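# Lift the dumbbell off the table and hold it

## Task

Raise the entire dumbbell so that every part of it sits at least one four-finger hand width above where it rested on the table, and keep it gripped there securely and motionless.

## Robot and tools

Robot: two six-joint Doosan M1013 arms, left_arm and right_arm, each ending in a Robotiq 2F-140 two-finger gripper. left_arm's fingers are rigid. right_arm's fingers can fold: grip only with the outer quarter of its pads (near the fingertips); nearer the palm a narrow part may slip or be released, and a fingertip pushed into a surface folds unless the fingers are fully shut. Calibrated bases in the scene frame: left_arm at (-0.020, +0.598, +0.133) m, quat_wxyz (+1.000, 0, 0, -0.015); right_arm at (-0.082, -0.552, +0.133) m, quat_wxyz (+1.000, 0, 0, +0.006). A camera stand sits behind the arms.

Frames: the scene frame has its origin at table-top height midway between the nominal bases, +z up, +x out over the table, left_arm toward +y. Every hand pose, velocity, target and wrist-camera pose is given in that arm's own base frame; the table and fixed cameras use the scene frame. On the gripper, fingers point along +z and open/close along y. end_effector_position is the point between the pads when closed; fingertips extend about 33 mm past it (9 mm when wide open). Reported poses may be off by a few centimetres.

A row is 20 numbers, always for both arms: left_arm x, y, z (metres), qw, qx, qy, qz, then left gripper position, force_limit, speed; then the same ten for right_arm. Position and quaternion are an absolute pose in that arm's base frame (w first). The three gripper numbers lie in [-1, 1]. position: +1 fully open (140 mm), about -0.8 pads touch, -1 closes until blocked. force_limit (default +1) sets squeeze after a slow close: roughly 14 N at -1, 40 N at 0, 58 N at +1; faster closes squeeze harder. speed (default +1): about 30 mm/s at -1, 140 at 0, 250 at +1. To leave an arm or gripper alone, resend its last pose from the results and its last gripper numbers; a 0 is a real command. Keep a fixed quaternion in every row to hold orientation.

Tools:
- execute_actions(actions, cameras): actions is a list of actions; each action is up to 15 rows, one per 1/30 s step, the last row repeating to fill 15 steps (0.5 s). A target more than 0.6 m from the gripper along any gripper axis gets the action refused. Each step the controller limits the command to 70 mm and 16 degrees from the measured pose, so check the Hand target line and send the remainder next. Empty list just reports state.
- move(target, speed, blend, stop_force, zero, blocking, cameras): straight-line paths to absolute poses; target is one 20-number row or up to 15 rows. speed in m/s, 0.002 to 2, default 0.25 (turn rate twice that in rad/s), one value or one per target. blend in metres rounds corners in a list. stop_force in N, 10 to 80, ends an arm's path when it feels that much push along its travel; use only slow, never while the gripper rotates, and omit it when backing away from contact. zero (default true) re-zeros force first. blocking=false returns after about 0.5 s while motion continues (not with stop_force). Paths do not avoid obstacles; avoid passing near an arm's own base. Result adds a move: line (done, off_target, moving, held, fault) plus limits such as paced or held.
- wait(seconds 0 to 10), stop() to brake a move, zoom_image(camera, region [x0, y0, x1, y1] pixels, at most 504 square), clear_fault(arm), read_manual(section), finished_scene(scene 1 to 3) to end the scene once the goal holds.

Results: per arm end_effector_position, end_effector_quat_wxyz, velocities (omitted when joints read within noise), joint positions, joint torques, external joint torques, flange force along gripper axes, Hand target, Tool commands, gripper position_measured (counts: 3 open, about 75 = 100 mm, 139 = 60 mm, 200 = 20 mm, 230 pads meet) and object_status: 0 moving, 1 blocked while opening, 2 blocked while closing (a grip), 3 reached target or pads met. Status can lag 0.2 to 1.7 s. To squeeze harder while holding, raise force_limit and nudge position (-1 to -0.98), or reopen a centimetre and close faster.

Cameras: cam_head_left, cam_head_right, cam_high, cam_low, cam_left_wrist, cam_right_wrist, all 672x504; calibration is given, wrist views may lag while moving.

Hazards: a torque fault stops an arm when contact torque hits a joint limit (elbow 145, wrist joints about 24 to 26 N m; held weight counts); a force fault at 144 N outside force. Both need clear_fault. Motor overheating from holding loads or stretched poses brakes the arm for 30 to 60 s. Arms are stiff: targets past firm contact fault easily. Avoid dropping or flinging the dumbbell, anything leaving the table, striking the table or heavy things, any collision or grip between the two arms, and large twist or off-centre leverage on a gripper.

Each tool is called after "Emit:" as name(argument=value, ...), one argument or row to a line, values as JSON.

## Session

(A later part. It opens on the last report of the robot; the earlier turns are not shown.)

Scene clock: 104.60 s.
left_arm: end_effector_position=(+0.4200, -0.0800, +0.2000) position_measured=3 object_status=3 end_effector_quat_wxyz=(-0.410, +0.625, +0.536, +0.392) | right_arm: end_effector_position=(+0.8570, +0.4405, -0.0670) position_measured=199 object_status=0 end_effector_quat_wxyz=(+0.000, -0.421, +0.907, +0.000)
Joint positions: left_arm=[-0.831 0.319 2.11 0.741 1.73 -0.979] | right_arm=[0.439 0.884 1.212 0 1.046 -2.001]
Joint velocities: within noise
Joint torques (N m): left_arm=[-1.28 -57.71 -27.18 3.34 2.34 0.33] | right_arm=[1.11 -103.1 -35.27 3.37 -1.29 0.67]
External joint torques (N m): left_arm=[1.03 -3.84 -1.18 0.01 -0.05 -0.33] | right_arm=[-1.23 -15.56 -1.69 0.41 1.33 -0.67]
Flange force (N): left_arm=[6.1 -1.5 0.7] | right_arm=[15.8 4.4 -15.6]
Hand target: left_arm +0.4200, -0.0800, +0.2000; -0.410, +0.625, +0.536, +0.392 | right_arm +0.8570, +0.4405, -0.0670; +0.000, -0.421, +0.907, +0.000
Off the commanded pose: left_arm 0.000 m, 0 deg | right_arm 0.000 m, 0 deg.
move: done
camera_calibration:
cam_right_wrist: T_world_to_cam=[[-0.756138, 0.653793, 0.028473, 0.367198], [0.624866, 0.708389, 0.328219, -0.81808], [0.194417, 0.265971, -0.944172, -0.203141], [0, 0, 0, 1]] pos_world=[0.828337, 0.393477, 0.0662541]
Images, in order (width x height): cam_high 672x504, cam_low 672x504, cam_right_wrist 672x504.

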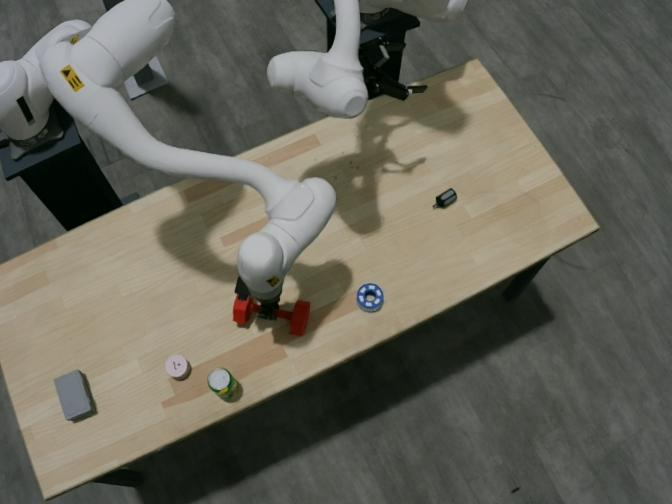

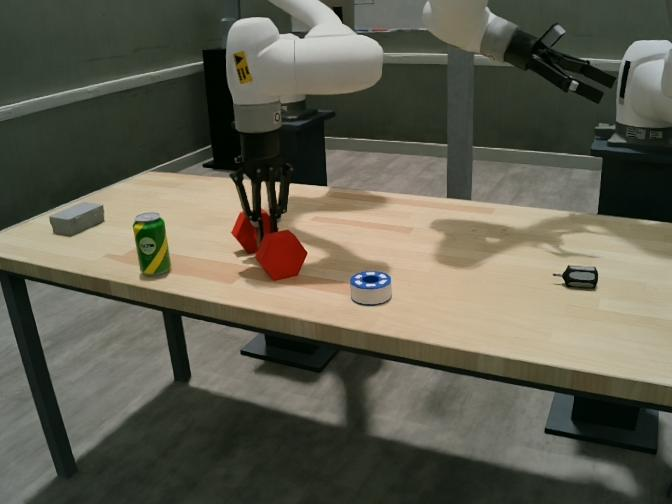

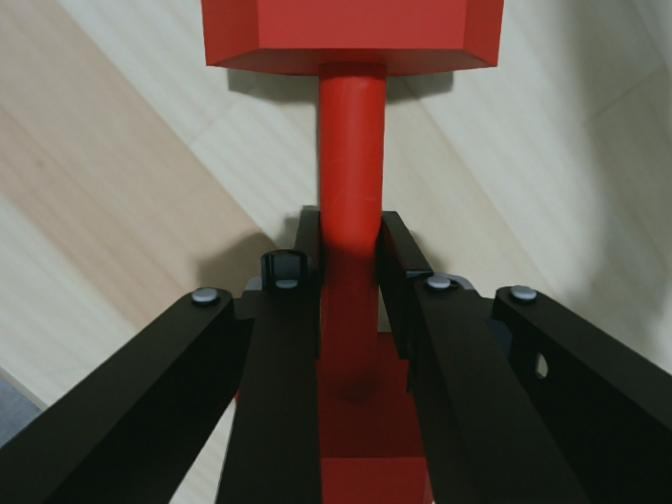

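Emit:
wait(
  seconds=0.7,
  cameras=[],
)

Emit:
move(
  target=[0.42,-0.08,0.2,-0.410,0.625,0.536,0.392,1,1,1,0.857,0.4405,0.06,0,-0.421,0.907,0,-1,1,-1],
  speed=0.08,
)

Emit:
wait(
  seconds=1,
)

Scene clock: 108.63 s.
left_arm: end_effector_position=(+0.4200, -0.0800, +0.2000) position_measured=3 object_status=3 end_effector_quat_wxyz=(-0.410, +0.625, +0.536, +0.392) | right_arm: end_effector_position=(+0.8570, +0.4405, -0.0670) position_measured=199 object_status=2 end_effector_quat_wxyz=(+0.000, -0.421, +0.907, +0.000)
Joint positions: left_arm=[-0.831 0.319 2.11 0.741 1.73 -0.979] | right_arm=[0.439 0.884 1.212 0 1.046 -2.001]
Joint velocities: within noise
Joint torques (N m): left_arm=[-1.15 -57.83 -27.26 3.33 2.35 0.28] | right_arm=[0.51 -103.88 -35.45 3.24 -1.12 0.63]
External joint torques (N m): left_arm=[1.03 -3.56 -1.2 0.01 -0.07 -0.28] | right_arm=[0.08 -14.78 -1.47 0.55 1.16 -0.63]
Flange force (N): left_arm=[5.8 -1.1 0.6] | right_arm=[15.0 5.6 -14.7]
Hand target: left_arm +0.4200, -0.0800, +0.2000; -0.410, +0.625, +0.536, +0.392 | right_arm +0.8570, +0.4405, -0.0670; +0.000, -0.421, +0.907, +0.000
Tool commands: left_gripper/position=+1.0 left_gripper/force_limit=+1.0 left_gripper/speed=+1.0 right_gripper/position=-1.0 right_gripper/force_limit=+1.0 right_gripper/speed=-1.0
Off the commanded pose: left_arm 0.000 m, 0 deg | right_arm 0.000 m, 0 deg.
wait: 0.70 s; at rest from the start
No camera images: "cameras" was empty.

Scene clock: 110.50 s.
left_arm: end_effector_position=(+0.4200, -0.0800, +0.2000) position_measured=3 object_status=3 end_effector_quat_wxyz=(-0.410, +0.625, +0.536, +0.392) | right_arm: end_effector_position=(+0.8570, +0.4405, +0.0600) position_measured=199 object_status=2 end_effector_quat_wxyz=(+0.000, -0.421, +0.907, +0.000)
Joint positions: left_arm=[-0.831 0.319 2.11 0.741 1.73 -0.979] | right_arm=[0.439 0.789 1.142 0 1.211 -2.001]
Joint velocities: within noise
Joint torques (N m): left_arm=[-1.21 -58.05 -27.13 3.39 2.32 0.28] | right_arm=[1.12 -117 -46.61 3.45 -0.19 0.4]
External joint torques (N m): left_arm=[0.95 -3.2 -1.27 -0.04 -0.04 -0.29] | right_arm=[-0.4 2.1 6.68 0.66 0.23 -0.4]
Flange force (N): left_arm=[5.2 -0.8 0.3] | right_arm=[15.7 5.6 6.1]
Hand target: left_arm +0.4200, -0.0800, +0.2000; -0.410, +0.625, +0.536, +0.392 | right_arm +0.8570, +0.4405, +0.0600; +0.000, -0.421, +0.907, +0.000
Off the commanded pose: left_arm 0.000 m, 0 deg | right_arm 0.000 m, 0 deg.
move: done
camera_calibration:
cam_left_wrist: T_world_to_cam=[[0.992066, -0.0777937, -0.0987619, -0.393571], [-0.125644, -0.641045, -0.757149, 0.156853], [-0.00440932, 0.763551, -0.645733, 0.332899], [0, 0, 0, 1]] pos_world=[0.411623, -0.184253, 0.294855]
cam_right_wrist: T_world_to_cam=[[-0.756125, 0.65381, 0.0284113, 0.363576], [0.62488, 0.708407, 0.328152, -0.85977], [0.194423, 0.265878, -0.944198, -0.0831939], [0, 0, 0, 1]] pos_world=[0.828337, 0.393477, 0.193254]

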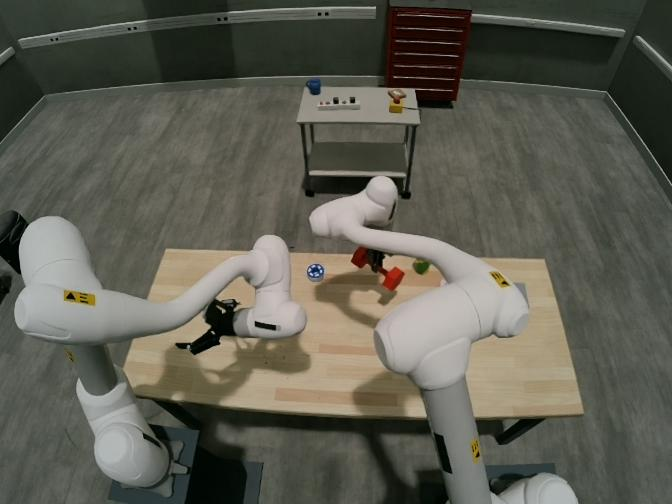

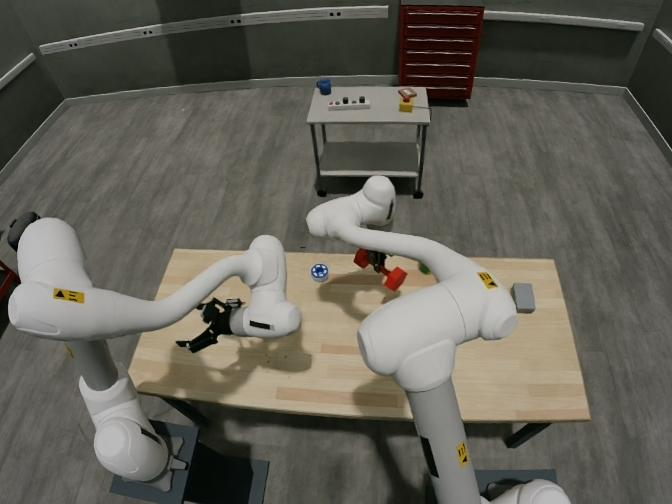

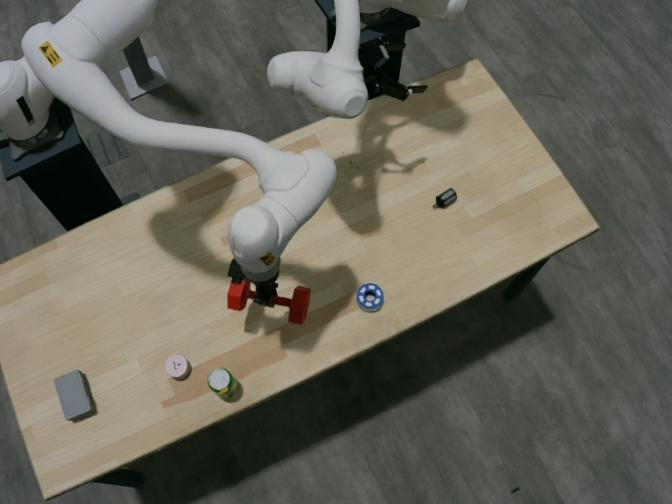

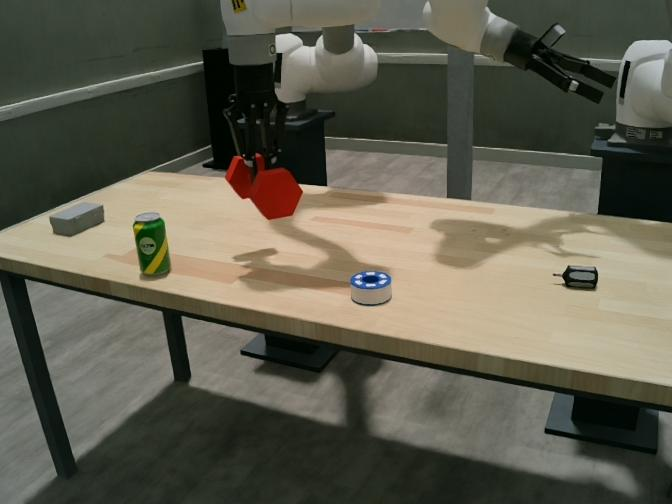

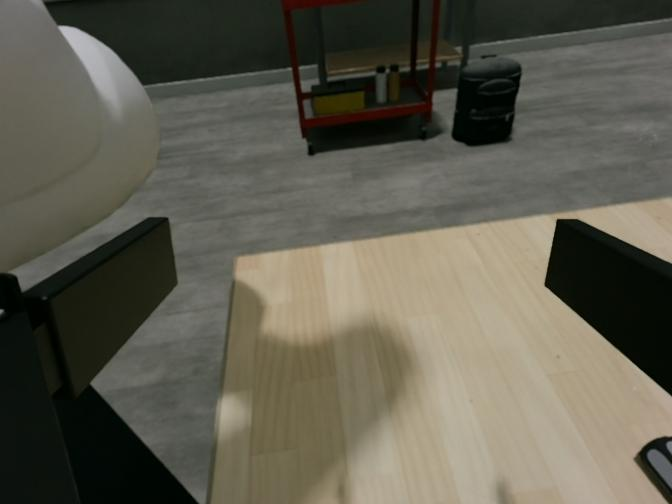

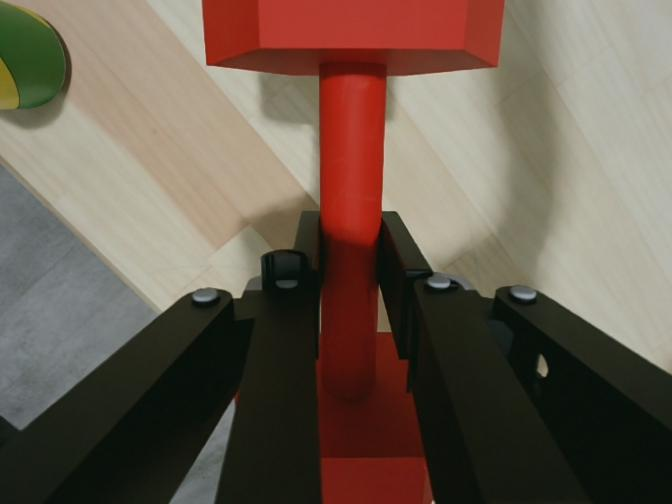

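Scene clock: 111.50 s.
left_arm: end_effector_position=(+0.4200, -0.0800, +0.2000) position_measured=3 object_status=3 end_effector_quat_wxyz=(-0.410, +0.625, +0.536, +0.392) | right_arm: end_effector_position=(+0.8570, +0.4405, +0.0600) position_measured=199 object_status=2 end_effector_quat_wxyz=(+0.000, -0.421, +0.907, +0.000)
Joint positions: left_arm=[-0.831 0.319 2.11 0.741 1.73 -0.979] | right_arm=[0.439 0.789 1.142 0 1.211 -2.001]
Joint velocities: within noise
Joint torques (N m): left_arm=[-1.22 -57.86 -27.09 3.33 2.31 0.32] | right_arm=[0.81 -117.06 -46.51 3.49 -0.16 0.4]
External joint torques (N m): left_arm=[0.82 -3.64 -1.24 0.01 -0.02 -0.32] | right_arm=[0.15 2.14 6.59 0.61 0.2 -0.4]
Flange force (N): left_arm=[5.8 -1.5 0.3] | right_arm=[15.2 6.0 6.1]
Hand target: left_arm +0.4200, -0.0800, +0.2000; -0.410, +0.625, +0.536, +0.392 | right_arm +0.8570, +0.4405, +0.0600; +0.000, -0.421, +0.907, +0.000
Tool commands: left_gripper/position=+1.0 left_gripper/force_limit=+1.0 left_gripper/speed=+1.0 right_gripper/position=-1.0 right_gripper/force_limit=+1.0 right_gripper/speed=-1.0
Off the commanded pose: left_arm 0.000 m, 0 deg | right_arm 0.000 m, 0 deg.
wait: 1.00 s; at rest by 0.17 s
camera_calibration:
cam_left_wrist: T_world_to_cam=[[0.992066, -0.0777937, -0.0987619, -0.393571], [-0.125644, -0.641045, -0.757149, 0.156853], [-0.00440932, 0.763551, -0.645733, 0.332899], [0, 0, 0, 1]] pos_world=[0.411623, -0.184253, 0.294855]
cam_right_wrist: T_world_to_cam=[[-0.756138, 0.653793, 0.028473, 0.363582], [0.624866, 0.708389, 0.328219, -0.859764], [0.194417, 0.265971, -0.944172, -0.0832311], [0, 0, 0, 1]] pos_world=[0.828337, 0.393477, 0.193254]

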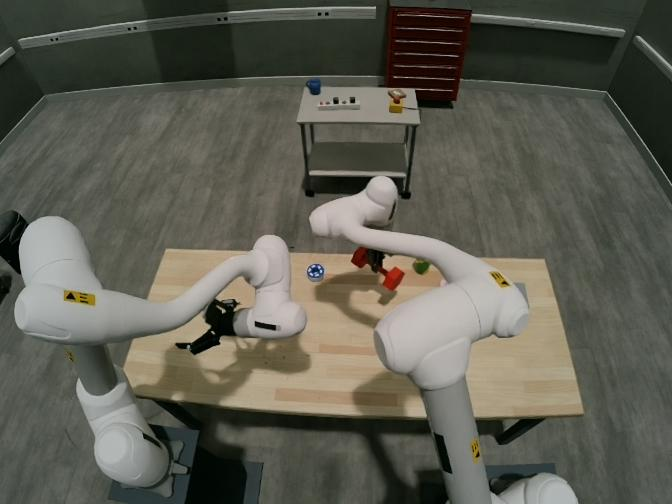

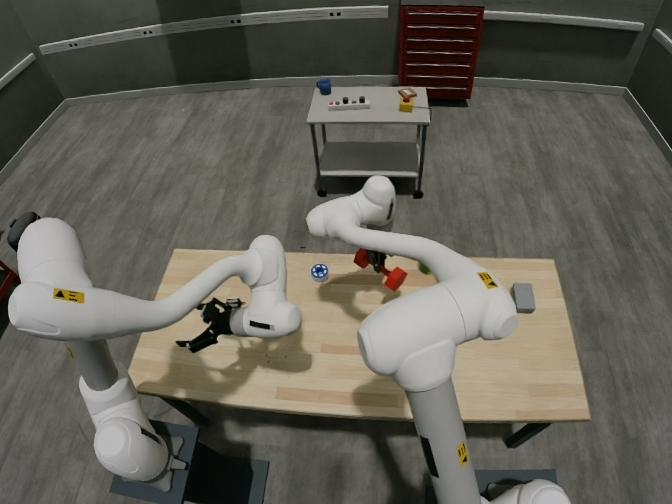

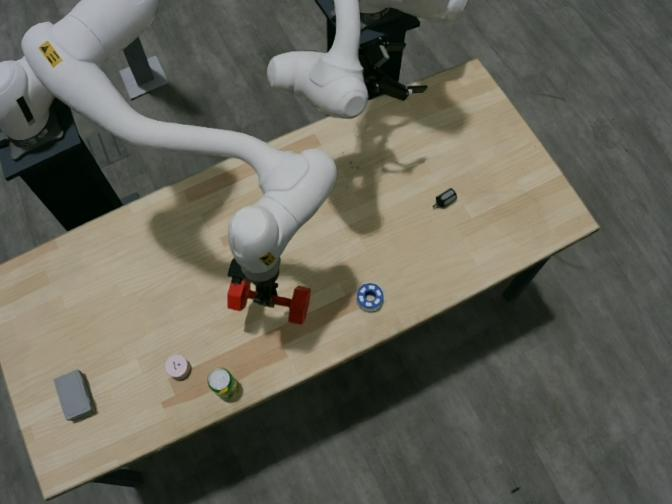

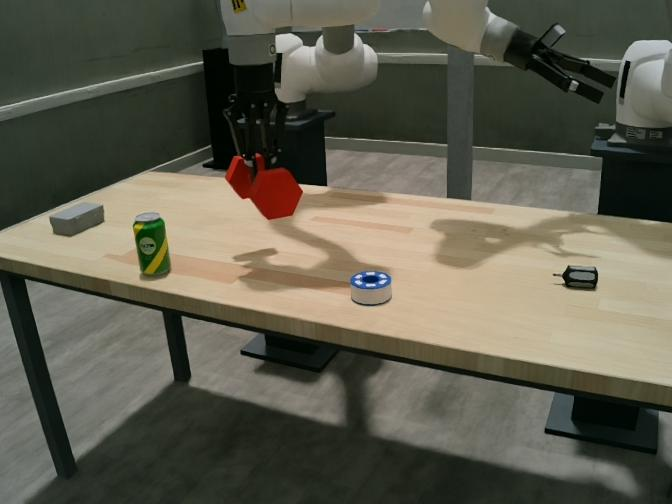

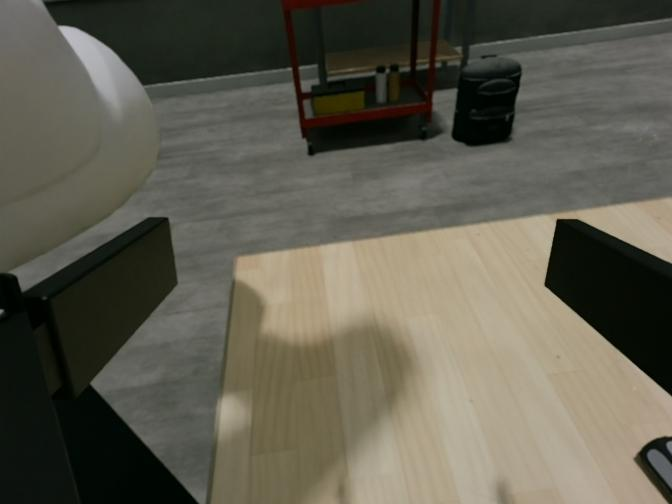

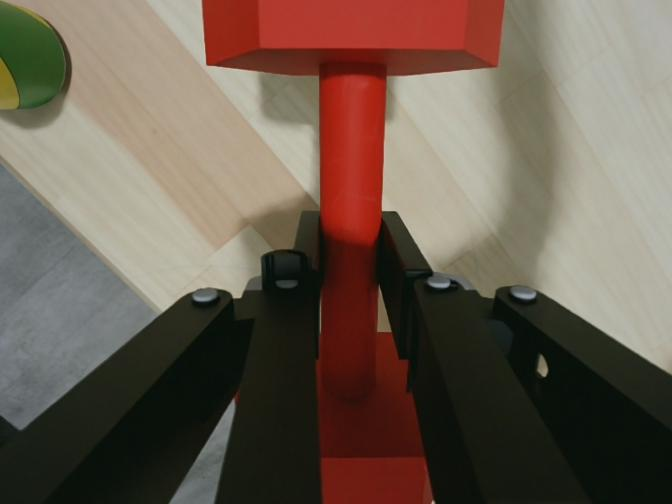

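Emit:
finished_scene(
  scene=1,
)

The scene is finished: the task was done.


## Next scene

The same job, from a new start.

Emit:
execute_actions(
  actions=[],
)

Nothing of this call was run. Scene 2 begins with your next reply.

Emit:
execute_actions(
  actions=[],
)

Emit:
zoom_image(
  camera="cam_high",
  region=[168, 126, 504, 378],
)

Scene clock: 0.00 s.
left_arm: end_effector_position=(+0.8462, +0.0400, +0.2596) position_measured=3 object_status=3 end_effector_quat_wxyz=(+0.143, +0.817, -0.342, +0.442) | right_arm: end_effector_position=(+0.8916, +0.4765, -0.0175) position_measured=3 object_status=3 end_effector_quat_wxyz=(+0.221, +0.794, -0.348, +0.446)
Joint positions: left_arm=[0.278 0.323 1.797 -1.225 0.818 3.451] | right_arm=[0.743 1.034 1.145 -1.103 1.311 3.653]
Joint velocities: within noise
Joint torques (N m): no reading
External joint torques (N m): no reading
Flange force (N): no reading
Hand target: left_arm +0.8462, +0.0400, +0.2596; +0.143, +0.817, -0.342, +0.442 | right_arm +0.8916, +0.4765, -0.0175; +0.221, +0.794, -0.348, +0.446
Tool commands: left_gripper/position=+1.0 left_gripper/force_limit=+1.0 left_gripper/speed=+1.0 right_gripper/position=+1.0 right_gripper/force_limit=+1.0 right_gripper/speed=+1.0
camera_calibration:
cam_left_wrist: T_world_to_cam=[[-0.677666, -0.731183, -0.0783601, 0.632599], [-0.563927, 0.585108, -0.582782, 0.608998], [0.47197, -0.350742, -0.808841, -0.0345773], [0, 0, 0, 1]] pos_world=[0.788441, 0.0940889, 0.376516]
cam_right_wrist: T_world_to_cam=[[-0.769045, -0.637605, 0.0450433, 0.99558], [-0.507115, 0.56572, -0.650228, 0.178661], [0.389106, -0.522897, -0.758403, 0.0328075], [0, 0, 0, 1]] pos_world=[0.843482, 0.550869, 0.0962074]

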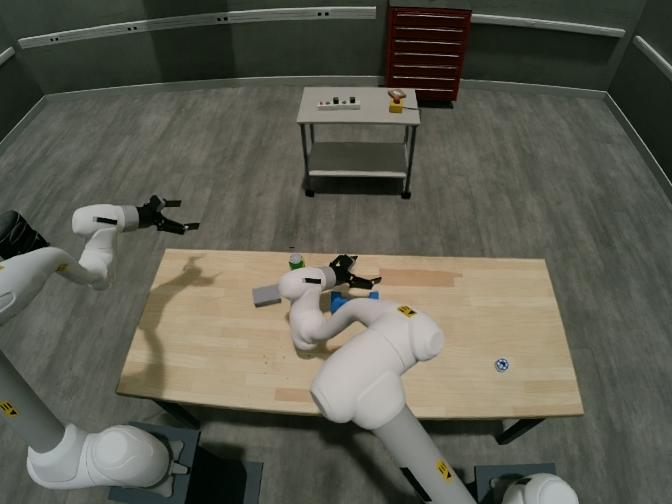

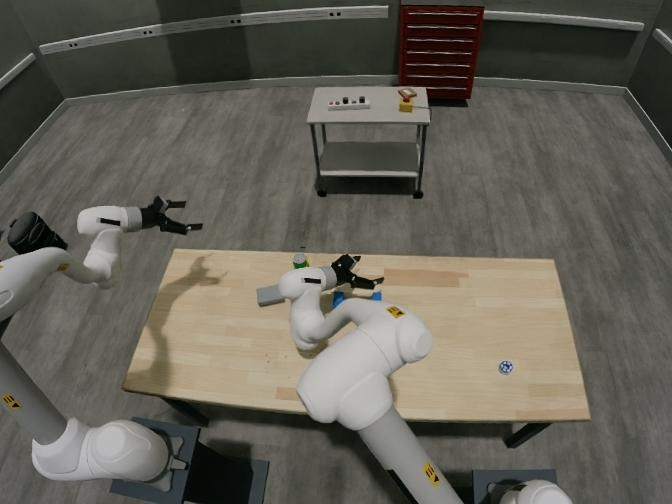

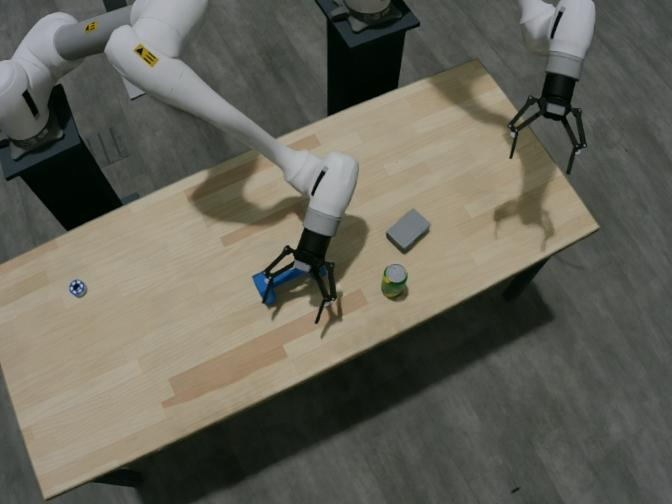

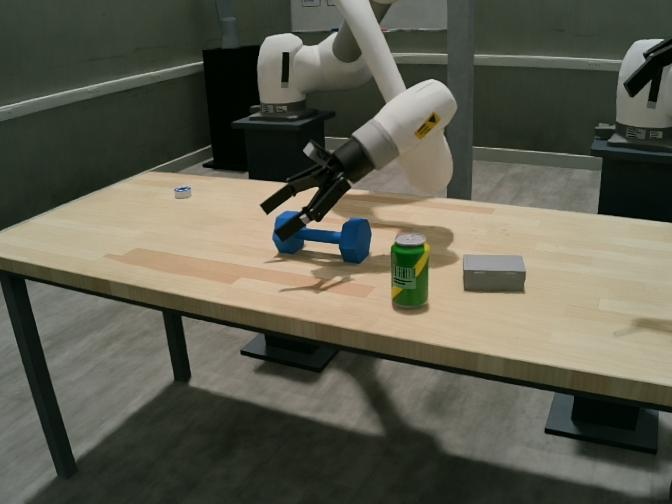

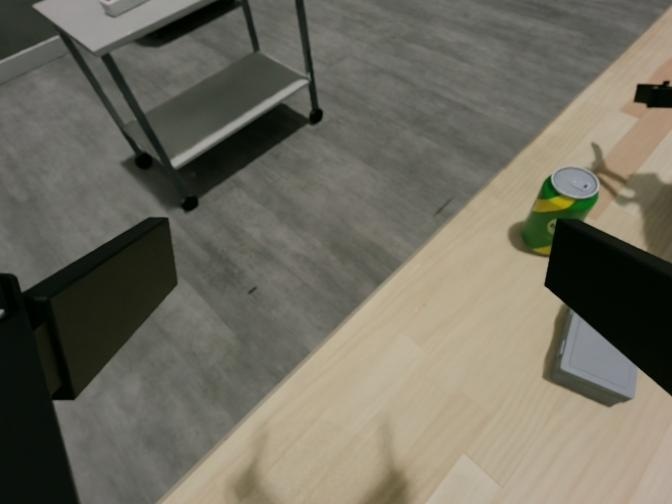

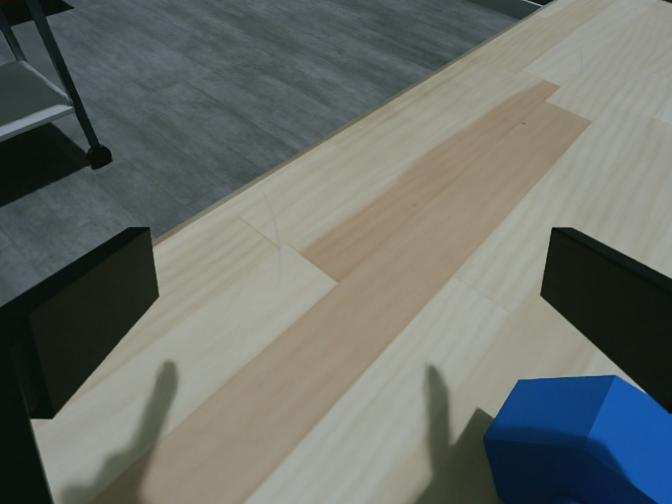

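Scaled by 1.500 from the camera's 672x504 image, which has a finer 960x720 frame.

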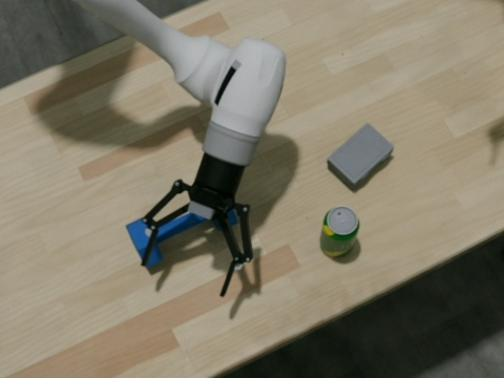

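Emit:
move(
  target=[0.8462,0.0400,0.2596,0.143,0.817,-0.342,0.442,1,1,1,0.80,0.53,0.10,0,0.666,-0.746,0,1,1,1],
  speed=0.4,
  cameras=["cam_low","cam_right_wrist","cam_high"],
)

Scene clock: 23.50 s.
left_arm: end_effector_position=(+0.8462, +0.0400, +0.2596) position_measured=3 object_status=3 end_effector_quat_wxyz=(+0.143, +0.817, -0.342, +0.442) | right_arm: end_effector_position=(+0.8000, +0.5300, +0.0999) position_measured=3 object_status=3 end_effector_quat_wxyz=(+0.000, -0.666, +0.746, +0.000)
Joint positions: left_arm=[0.278 0.324 1.796 -1.224 0.819 3.449] | right_arm=[0.549 0.759 1.121 0 1.262 3.804]
Joint velocities: within noise
Joint torques (N m): left_arm=[-1.21 -65.34 -34.36 -0.27 0.58 0.31] | right_arm=[0.82 -105.88 -41.91 3.63 -0.18 0.36]
External joint torques (N m): left_arm=[1.22 -4.14 -1.39 -0.1 -0.07 -0.31] | right_arm=[-0.53 -7.77 1.12 0.53 0.2 -0.35]
Flange force (N): left_arm=[2.9 1.4 -5.3] | right_arm=[11.3 12.0 -3.5]
Hand target: left_arm +0.8462, +0.0400, +0.2596; +0.143, +0.817, -0.342, +0.442 | right_arm +0.8000, +0.5300, +0.1000; +0.000, -0.666, +0.746, +0.000
Off the commanded pose: left_arm 0.000 m, 0 deg | right_arm 0.000 m, 0 deg.
move: done
camera_calibration:
cam_right_wrist: T_world_to_cam=[[-0.991856, 0.124151, 0.0284451, 0.730112], [0.126584, 0.936108, 0.328143, -0.622757], [0.0141114, 0.329071, -0.9442, 0.0526045], [0, 0, 0, 1]] pos_world=[0.802255, 0.475014, 0.233254]
Images, in order (width x height): cam_high 672x504, cam_low 672x504, cam_right_wrist 672x504.

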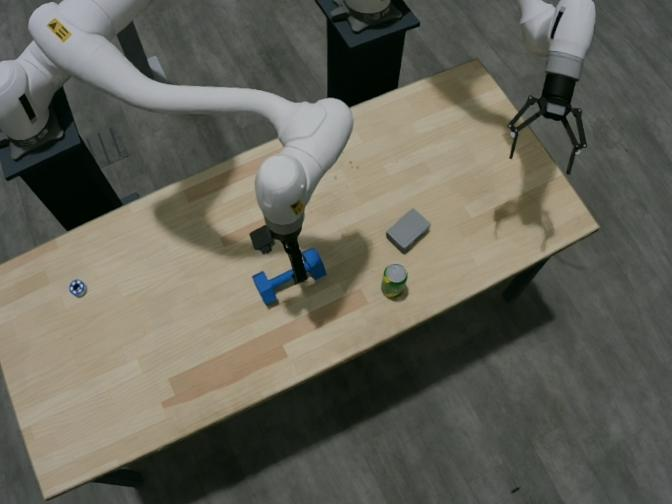

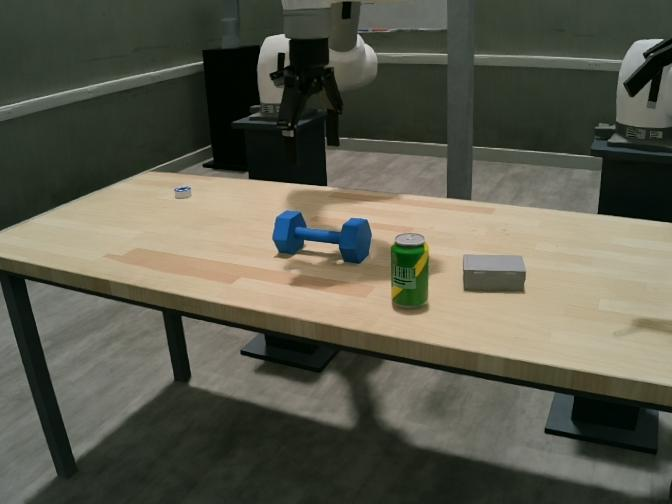

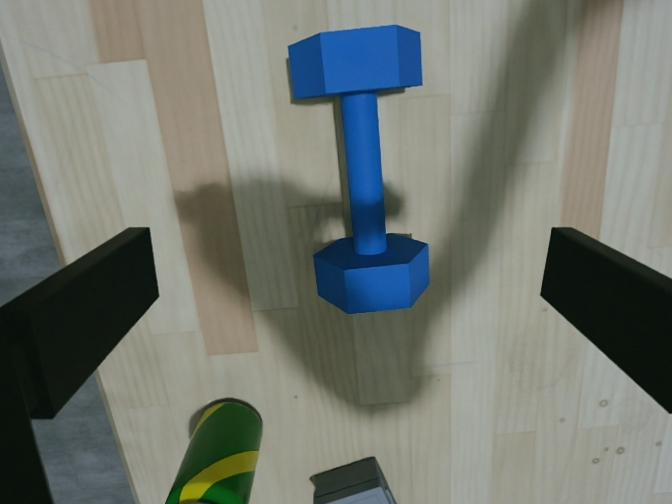

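Emit:
move(
  target=[0.8462,0.0400,0.2596,0.143,0.817,-0.342,0.442,1,1,1,0.7875,0.5355,-0.035,0,-0.696,0.718,0,1,1,1],
  speed=0.25,
  cameras=["cam_low","cam_right_wrist"],
)

Emit:
zoom_image(
  camera="cam_low",
  region=[220, 100, 420, 280],
)

Scene clock: 34.70 s.
left_arm: end_effector_position=(+0.8462, +0.0400, +0.2596) position_measured=3 object_status=3 end_effector_quat_wxyz=(+0.143, +0.817, -0.342, +0.442) | right_arm: end_effector_position=(+0.7876, +0.5355, -0.0348) position_measured=3 object_status=3 end_effector_quat_wxyz=(+0.000, +0.696, -0.718, +0.000)
Joint positions: left_arm=[0.278 0.324 1.796 -1.224 0.819 3.449] | right_arm=[0.561 0.84 1.233 0 1.069 3.734]
Joint velocities: within noise
Joint torques (N m): left_arm=[-1.11 -65.33 -34.32 -0.29 0.57 0.3] | right_arm=[1.05 -107.78 -38.44 3.21 -0.11 0.44]
External joint torques (N m): left_arm=[1.49 -4.01 -1.28 -0.04 -0.07 -0.31] | right_arm=[-1.48 -8.06 1.05 0.59 0.13 -0.44]
Flange force (N): left_arm=[2.6 1.2 -5.5] | right_arm=[10.5 11.0 -6.3]
Hand target: left_arm +0.8462, +0.0400, +0.2596; +0.143, +0.817, -0.342, +0.442 | right_arm +0.7875, +0.5355, -0.0350; +0.000, +0.696, -0.718, +0.000
Off the commanded pose: left_arm 0.000 m, 0 deg | right_arm 0.000 m, 0 deg.
move: done
camera_calibration:
cam_right_wrist: T_world_to_cam=[[-0.9987, 0.0424325, 0.0282522, 0.770106], [0.049365, 0.943288, 0.328286, -0.525188], [-0.01272, 0.329254, -0.944156, -0.0552881], [0, 0, 0, 1]] pos_world=[0.794327, 0.480929, 0.0984541]
Images, in order (width x height): cam_low 672x504, cam_right_wrist 672x504.

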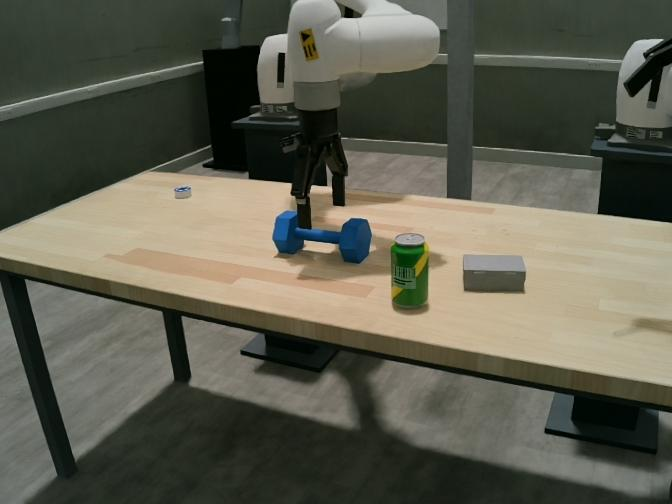

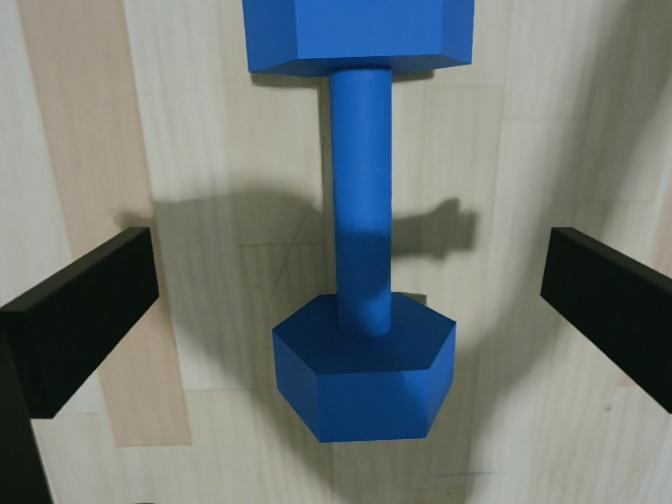

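Scaled by 2.520 from the camera's 672x504 image, which has a finer 960x720 frame.

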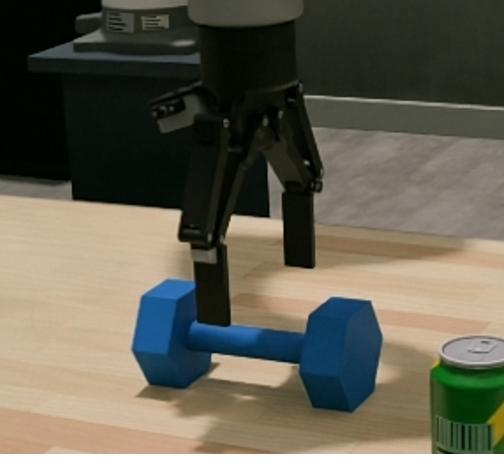

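Emit:
move(
  target=[
    [0.8462,0.0400,0.2596,0.143,0.817,-0.342,0.442,1,1,1,0.7795,0.5345,-0.0725,0,0.7034,-0.7108,0,1,1,1],
    [0.8462,0.0400,0.2596,0.143,0.817,-0.342,0.442,1,1,1,0.7795,0.5345,-0.0725,0,0.7034,-0.7108,0,-1,1,-1],
  ],
  speed=0.15,
  cameras=["cam_low","cam_right_wrist"],
)

Emit:
wait(
  seconds=0.5,
  cameras=[],
)

Scene clock: 54.63 s.
left_arm: end_effector_position=(+0.8462, +0.0400, +0.2596) position_measured=3 object_status=3 end_effector_quat_wxyz=(+0.143, +0.817, -0.342, +0.442) | right_arm: end_effector_position=(+0.7795, +0.5345, -0.0725) position_measured=194 object_status=0 end_effector_quat_wxyz=(+0.000, +0.703, -0.711, +0.000)
Joint positions: left_arm=[0.278 0.324 1.796 -1.224 0.819 3.449] | right_arm=[0.565 0.862 1.268 0 1.012 3.717]
Joint velocities: within noise
Joint torques (N m): left_arm=[-1.01 -65.53 -34.33 -0.28 0.54 0.31] | right_arm=[0.76 -101.18 -33.95 3.5 -0.95 0.84]
External joint torques (N m): left_arm=[1 -3.95 -1.24 -0.09 -0.02 -0.32] | right_arm=[-0.87 -15.61 -2.38 0.2 0.97 -0.84]
Flange force (N): left_arm=[2.9 1.6 -4.9] | right_arm=[9.7 10.6 -15.9]
Hand target: left_arm +0.8462, +0.0400, +0.2596; +0.143, +0.817, -0.342, +0.442 | right_arm +0.7795, +0.5345, -0.0725; +0.000, +0.703, -0.711, +0.000
Off the commanded pose: left_arm 0.000 m, 0 deg | right_arm 0.000 m, 0 deg.
move: done
camera_calibration:
cam_right_wrist: T_world_to_cam=[[-0.99936, 0.0217658, 0.0284018, 0.774767], [0.0298904, 0.944137, 0.328195, -0.496694], [-0.0196717, 0.328834, -0.944183, -0.0849983], [0, 0, 0, 1]] pos_world=[0.787445, 0.480034, 0.0607541]
Images, in order (width x height): cam_low 672x504, cam_right_wrist 672x504.

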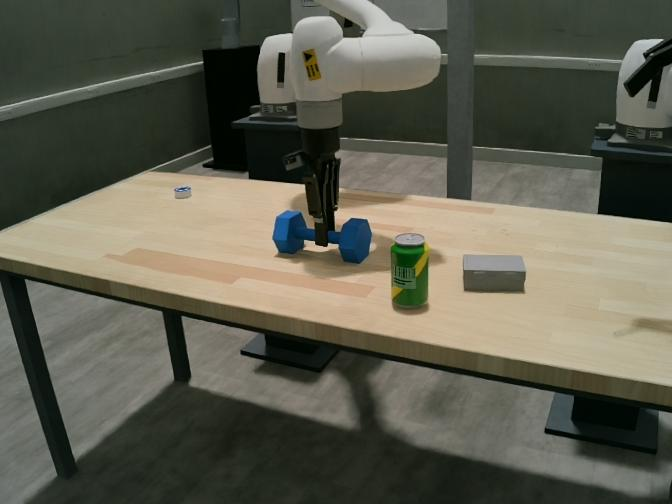

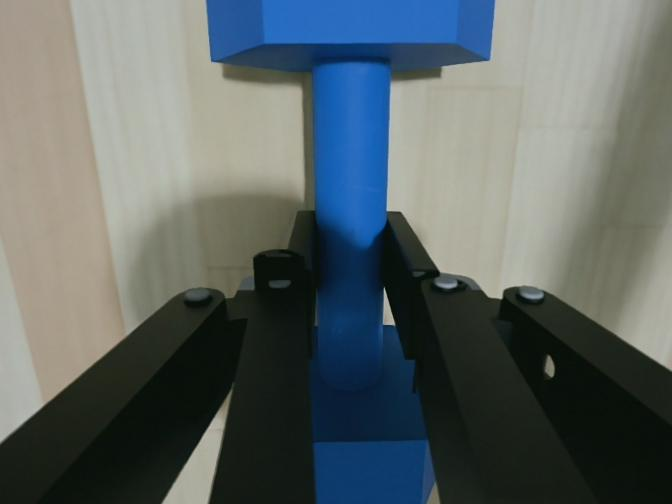

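Scene clock: 55.13 s.
left_arm: end_effector_position=(+0.8462, +0.0400, +0.2596) position_measured=3 object_status=3 end_effector_quat_wxyz=(+0.143, +0.817, -0.342, +0.442) | right_arm: end_effector_position=(+0.7795, +0.5345, -0.0725) position_measured=194 object_status=2 end_effector_quat_wxyz=(+0.000, +0.703, -0.711, +0.000)
Joint positions: left_arm=[0.278 0.324 1.796 -1.224 0.819 3.449] | right_arm=[0.565 0.862 1.268 0 1.012 3.717]
Joint velocities: within noise
Joint torques (N m): left_arm=[-1.27 -65.26 -34.47 -0.34 0.58 0.33] | right_arm=[1 -100.88 -34.04 3.54 -0.85 0.83]
External joint torques (N m): left_arm=[1.58 -4.4 -1.28 -0.01 -0.07 -0.33] | right_arm=[-0.86 -15.52 -2.18 0.15 0.87 -0.83]
Flange force (N): left_arm=[2.8 1.6 -6.0] | right_arm=[10.0 11.1 -15.7]
Hand target: left_arm +0.8462, +0.0400, +0.2596; +0.143, +0.817, -0.342, +0.442 | right_arm +0.7795, +0.5345, -0.0725; +0.000, +0.703, -0.711, +0.000
Tool commands: left_gripper/position=+1.0 left_gripper/force_limit=+1.0 left_gripper/speed=+1.0 right_gripper/position=-1.0 right_gripper/force_limit=+1.0 right_gripper/speed=-1.0
Off the commanded pose: left_arm 0.000 m, 0 deg | right_arm 0.000 m, 0 deg.
wait: 0.50 s; at rest by 0.17 s
No camera images: "cameras" was empty.

Emit:
move(
  target=[0.8462,0.0400,0.2596,0.143,0.817,-0.342,0.442,1,1,1,0.7795,0.5345,0.055,0,0.7034,-0.7108,0,-1,1,-1],
  speed=0.08,
  cameras=["cam_low","cam_right_wrist"],
)

Emit:
wait(
  seconds=0.7,
  cameras=["cam_low"],
)

Scene clock: 59.30 s.
left_arm: end_effector_position=(+0.8462, +0.0400, +0.2596) position_measured=3 object_status=3 end_effector_quat_wxyz=(+0.143, +0.817, -0.342, +0.442) | right_arm: end_effector_position=(+0.7795, +0.5345, +0.0550) position_measured=194 object_status=2 end_effector_quat_wxyz=(+0.000, +0.703, -0.711, +0.000)
Joint positions: left_arm=[0.278 0.324 1.796 -1.224 0.819 3.449] | right_arm=[0.565 0.762 1.201 0 1.179 3.717]
Joint velocities: within noise
Joint torques (N m): left_arm=[-1.11 -65.47 -34.42 -0.29 0.57 0.3] | right_arm=[0.94 -113.58 -45.4 3.35 -0.17 0.38]
External joint torques (N m): left_arm=[1.43 -4.25 -1.36 -0.06 -0.06 -0.3] | right_arm=[-0.99 0.82 5.81 0.68 0.19 -0.38]
Flange force (N): left_arm=[2.8 1.4 -5.6] | right_arm=[10.1 11.8 4.5]
Hand target: left_arm +0.8462, +0.0400, +0.2596; +0.143, +0.817, -0.342, +0.442 | right_arm +0.7795, +0.5345, +0.0550; +0.000, +0.703, -0.711, +0.000
Off the commanded pose: left_arm 0.000 m, 0 deg | right_arm 0.000 m, 0 deg.
move: done
camera_calibration:
cam_right_wrist: T_world_to_cam=[[-0.99936, 0.0217658, 0.0284018, 0.771145], [0.0298904, 0.944137, 0.328195, -0.538539], [-0.0196717, 0.328834, -0.944183, 0.035385], [0, 0, 0, 1]] pos_world=[0.787445, 0.480034, 0.188254]
Images, in order (width x height): cam_low 672x504, cam_right_wrist 672x504.

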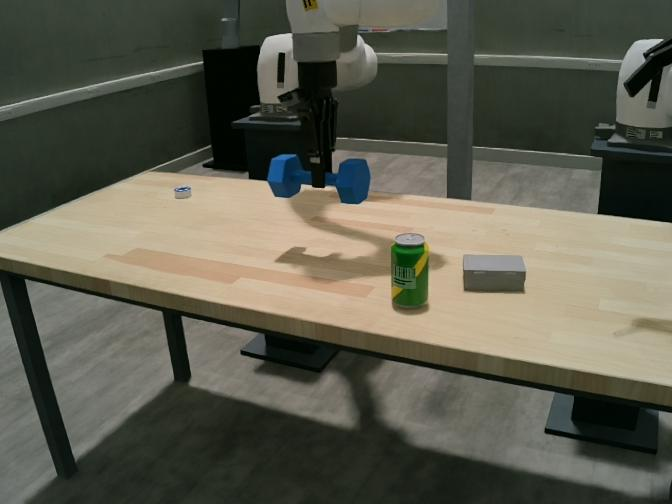

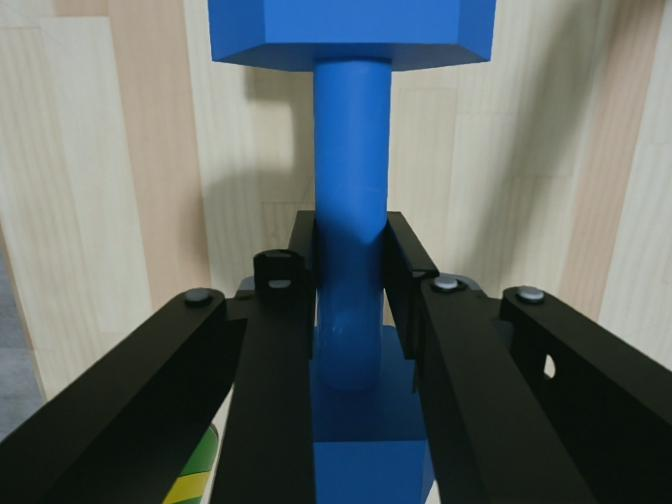

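Scene clock: 60.00 s.
left_arm: end_effector_position=(+0.8462, +0.0400, +0.2596) position_measured=3 object_status=3 end_effector_quat_wxyz=(+0.143, +0.817, -0.342, +0.442) | right_arm: end_effector_position=(+0.7795, +0.5345, +0.0550) position_measured=194 object_status=2 end_effector_quat_wxyz=(+0.000, +0.703, -0.711, +0.000)
Joint positions: left_arm=[0.278 0.324 1.796 -1.224 0.819 3.449] | right_arm=[0.565 0.762 1.201 0 1.179 3.717]
Joint velocities: within noise
Joint torques (N m): left_arm=[-1.24 -65.43 -34.31 -0.27 0.59 0.3] | right_arm=[1.18 -113.84 -45.51 3.38 -0.1 0.4]
External joint torques (N m): left_arm=[1.25 -4.3 -1.45 -0.1 -0.07 -0.31] | right_arm=[-0.99 1.44 6.04 0.64 0.12 -0.4]
Flange force (N): left_arm=[3.0 1.5 -5.4] | right_arm=[10.0 11.6 5.2]
Hand target: left_arm +0.8462, +0.0400, +0.2596; +0.143, +0.817, -0.342, +0.442 | right_arm +0.7795, +0.5345, +0.0550; +0.000, +0.703, -0.711, +0.000
Tool commands: left_gripper/position=+1.0 left_gripper/force_limit=+1.0 left_gripper/speed=+1.0 right_gripper/position=-1.0 right_gripper/force_limit=+1.0 right_gripper/speed=-1.0
Off the commanded pose: left_arm 0.000 m, 0 deg | right_arm 0.000 m, 0 deg.
wait: 0.70 s; at rest by 0.17 s
Images, in order (width x height): cam_low 672x504.

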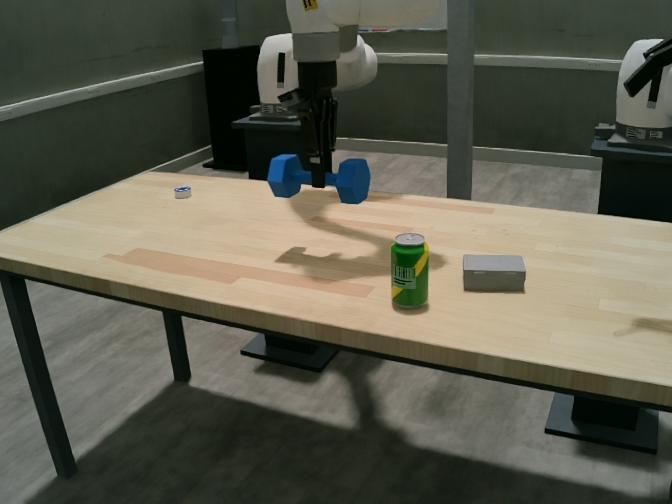

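Emit:
finished_scene(
  scene=2,
)

The scene is finished: the task was done.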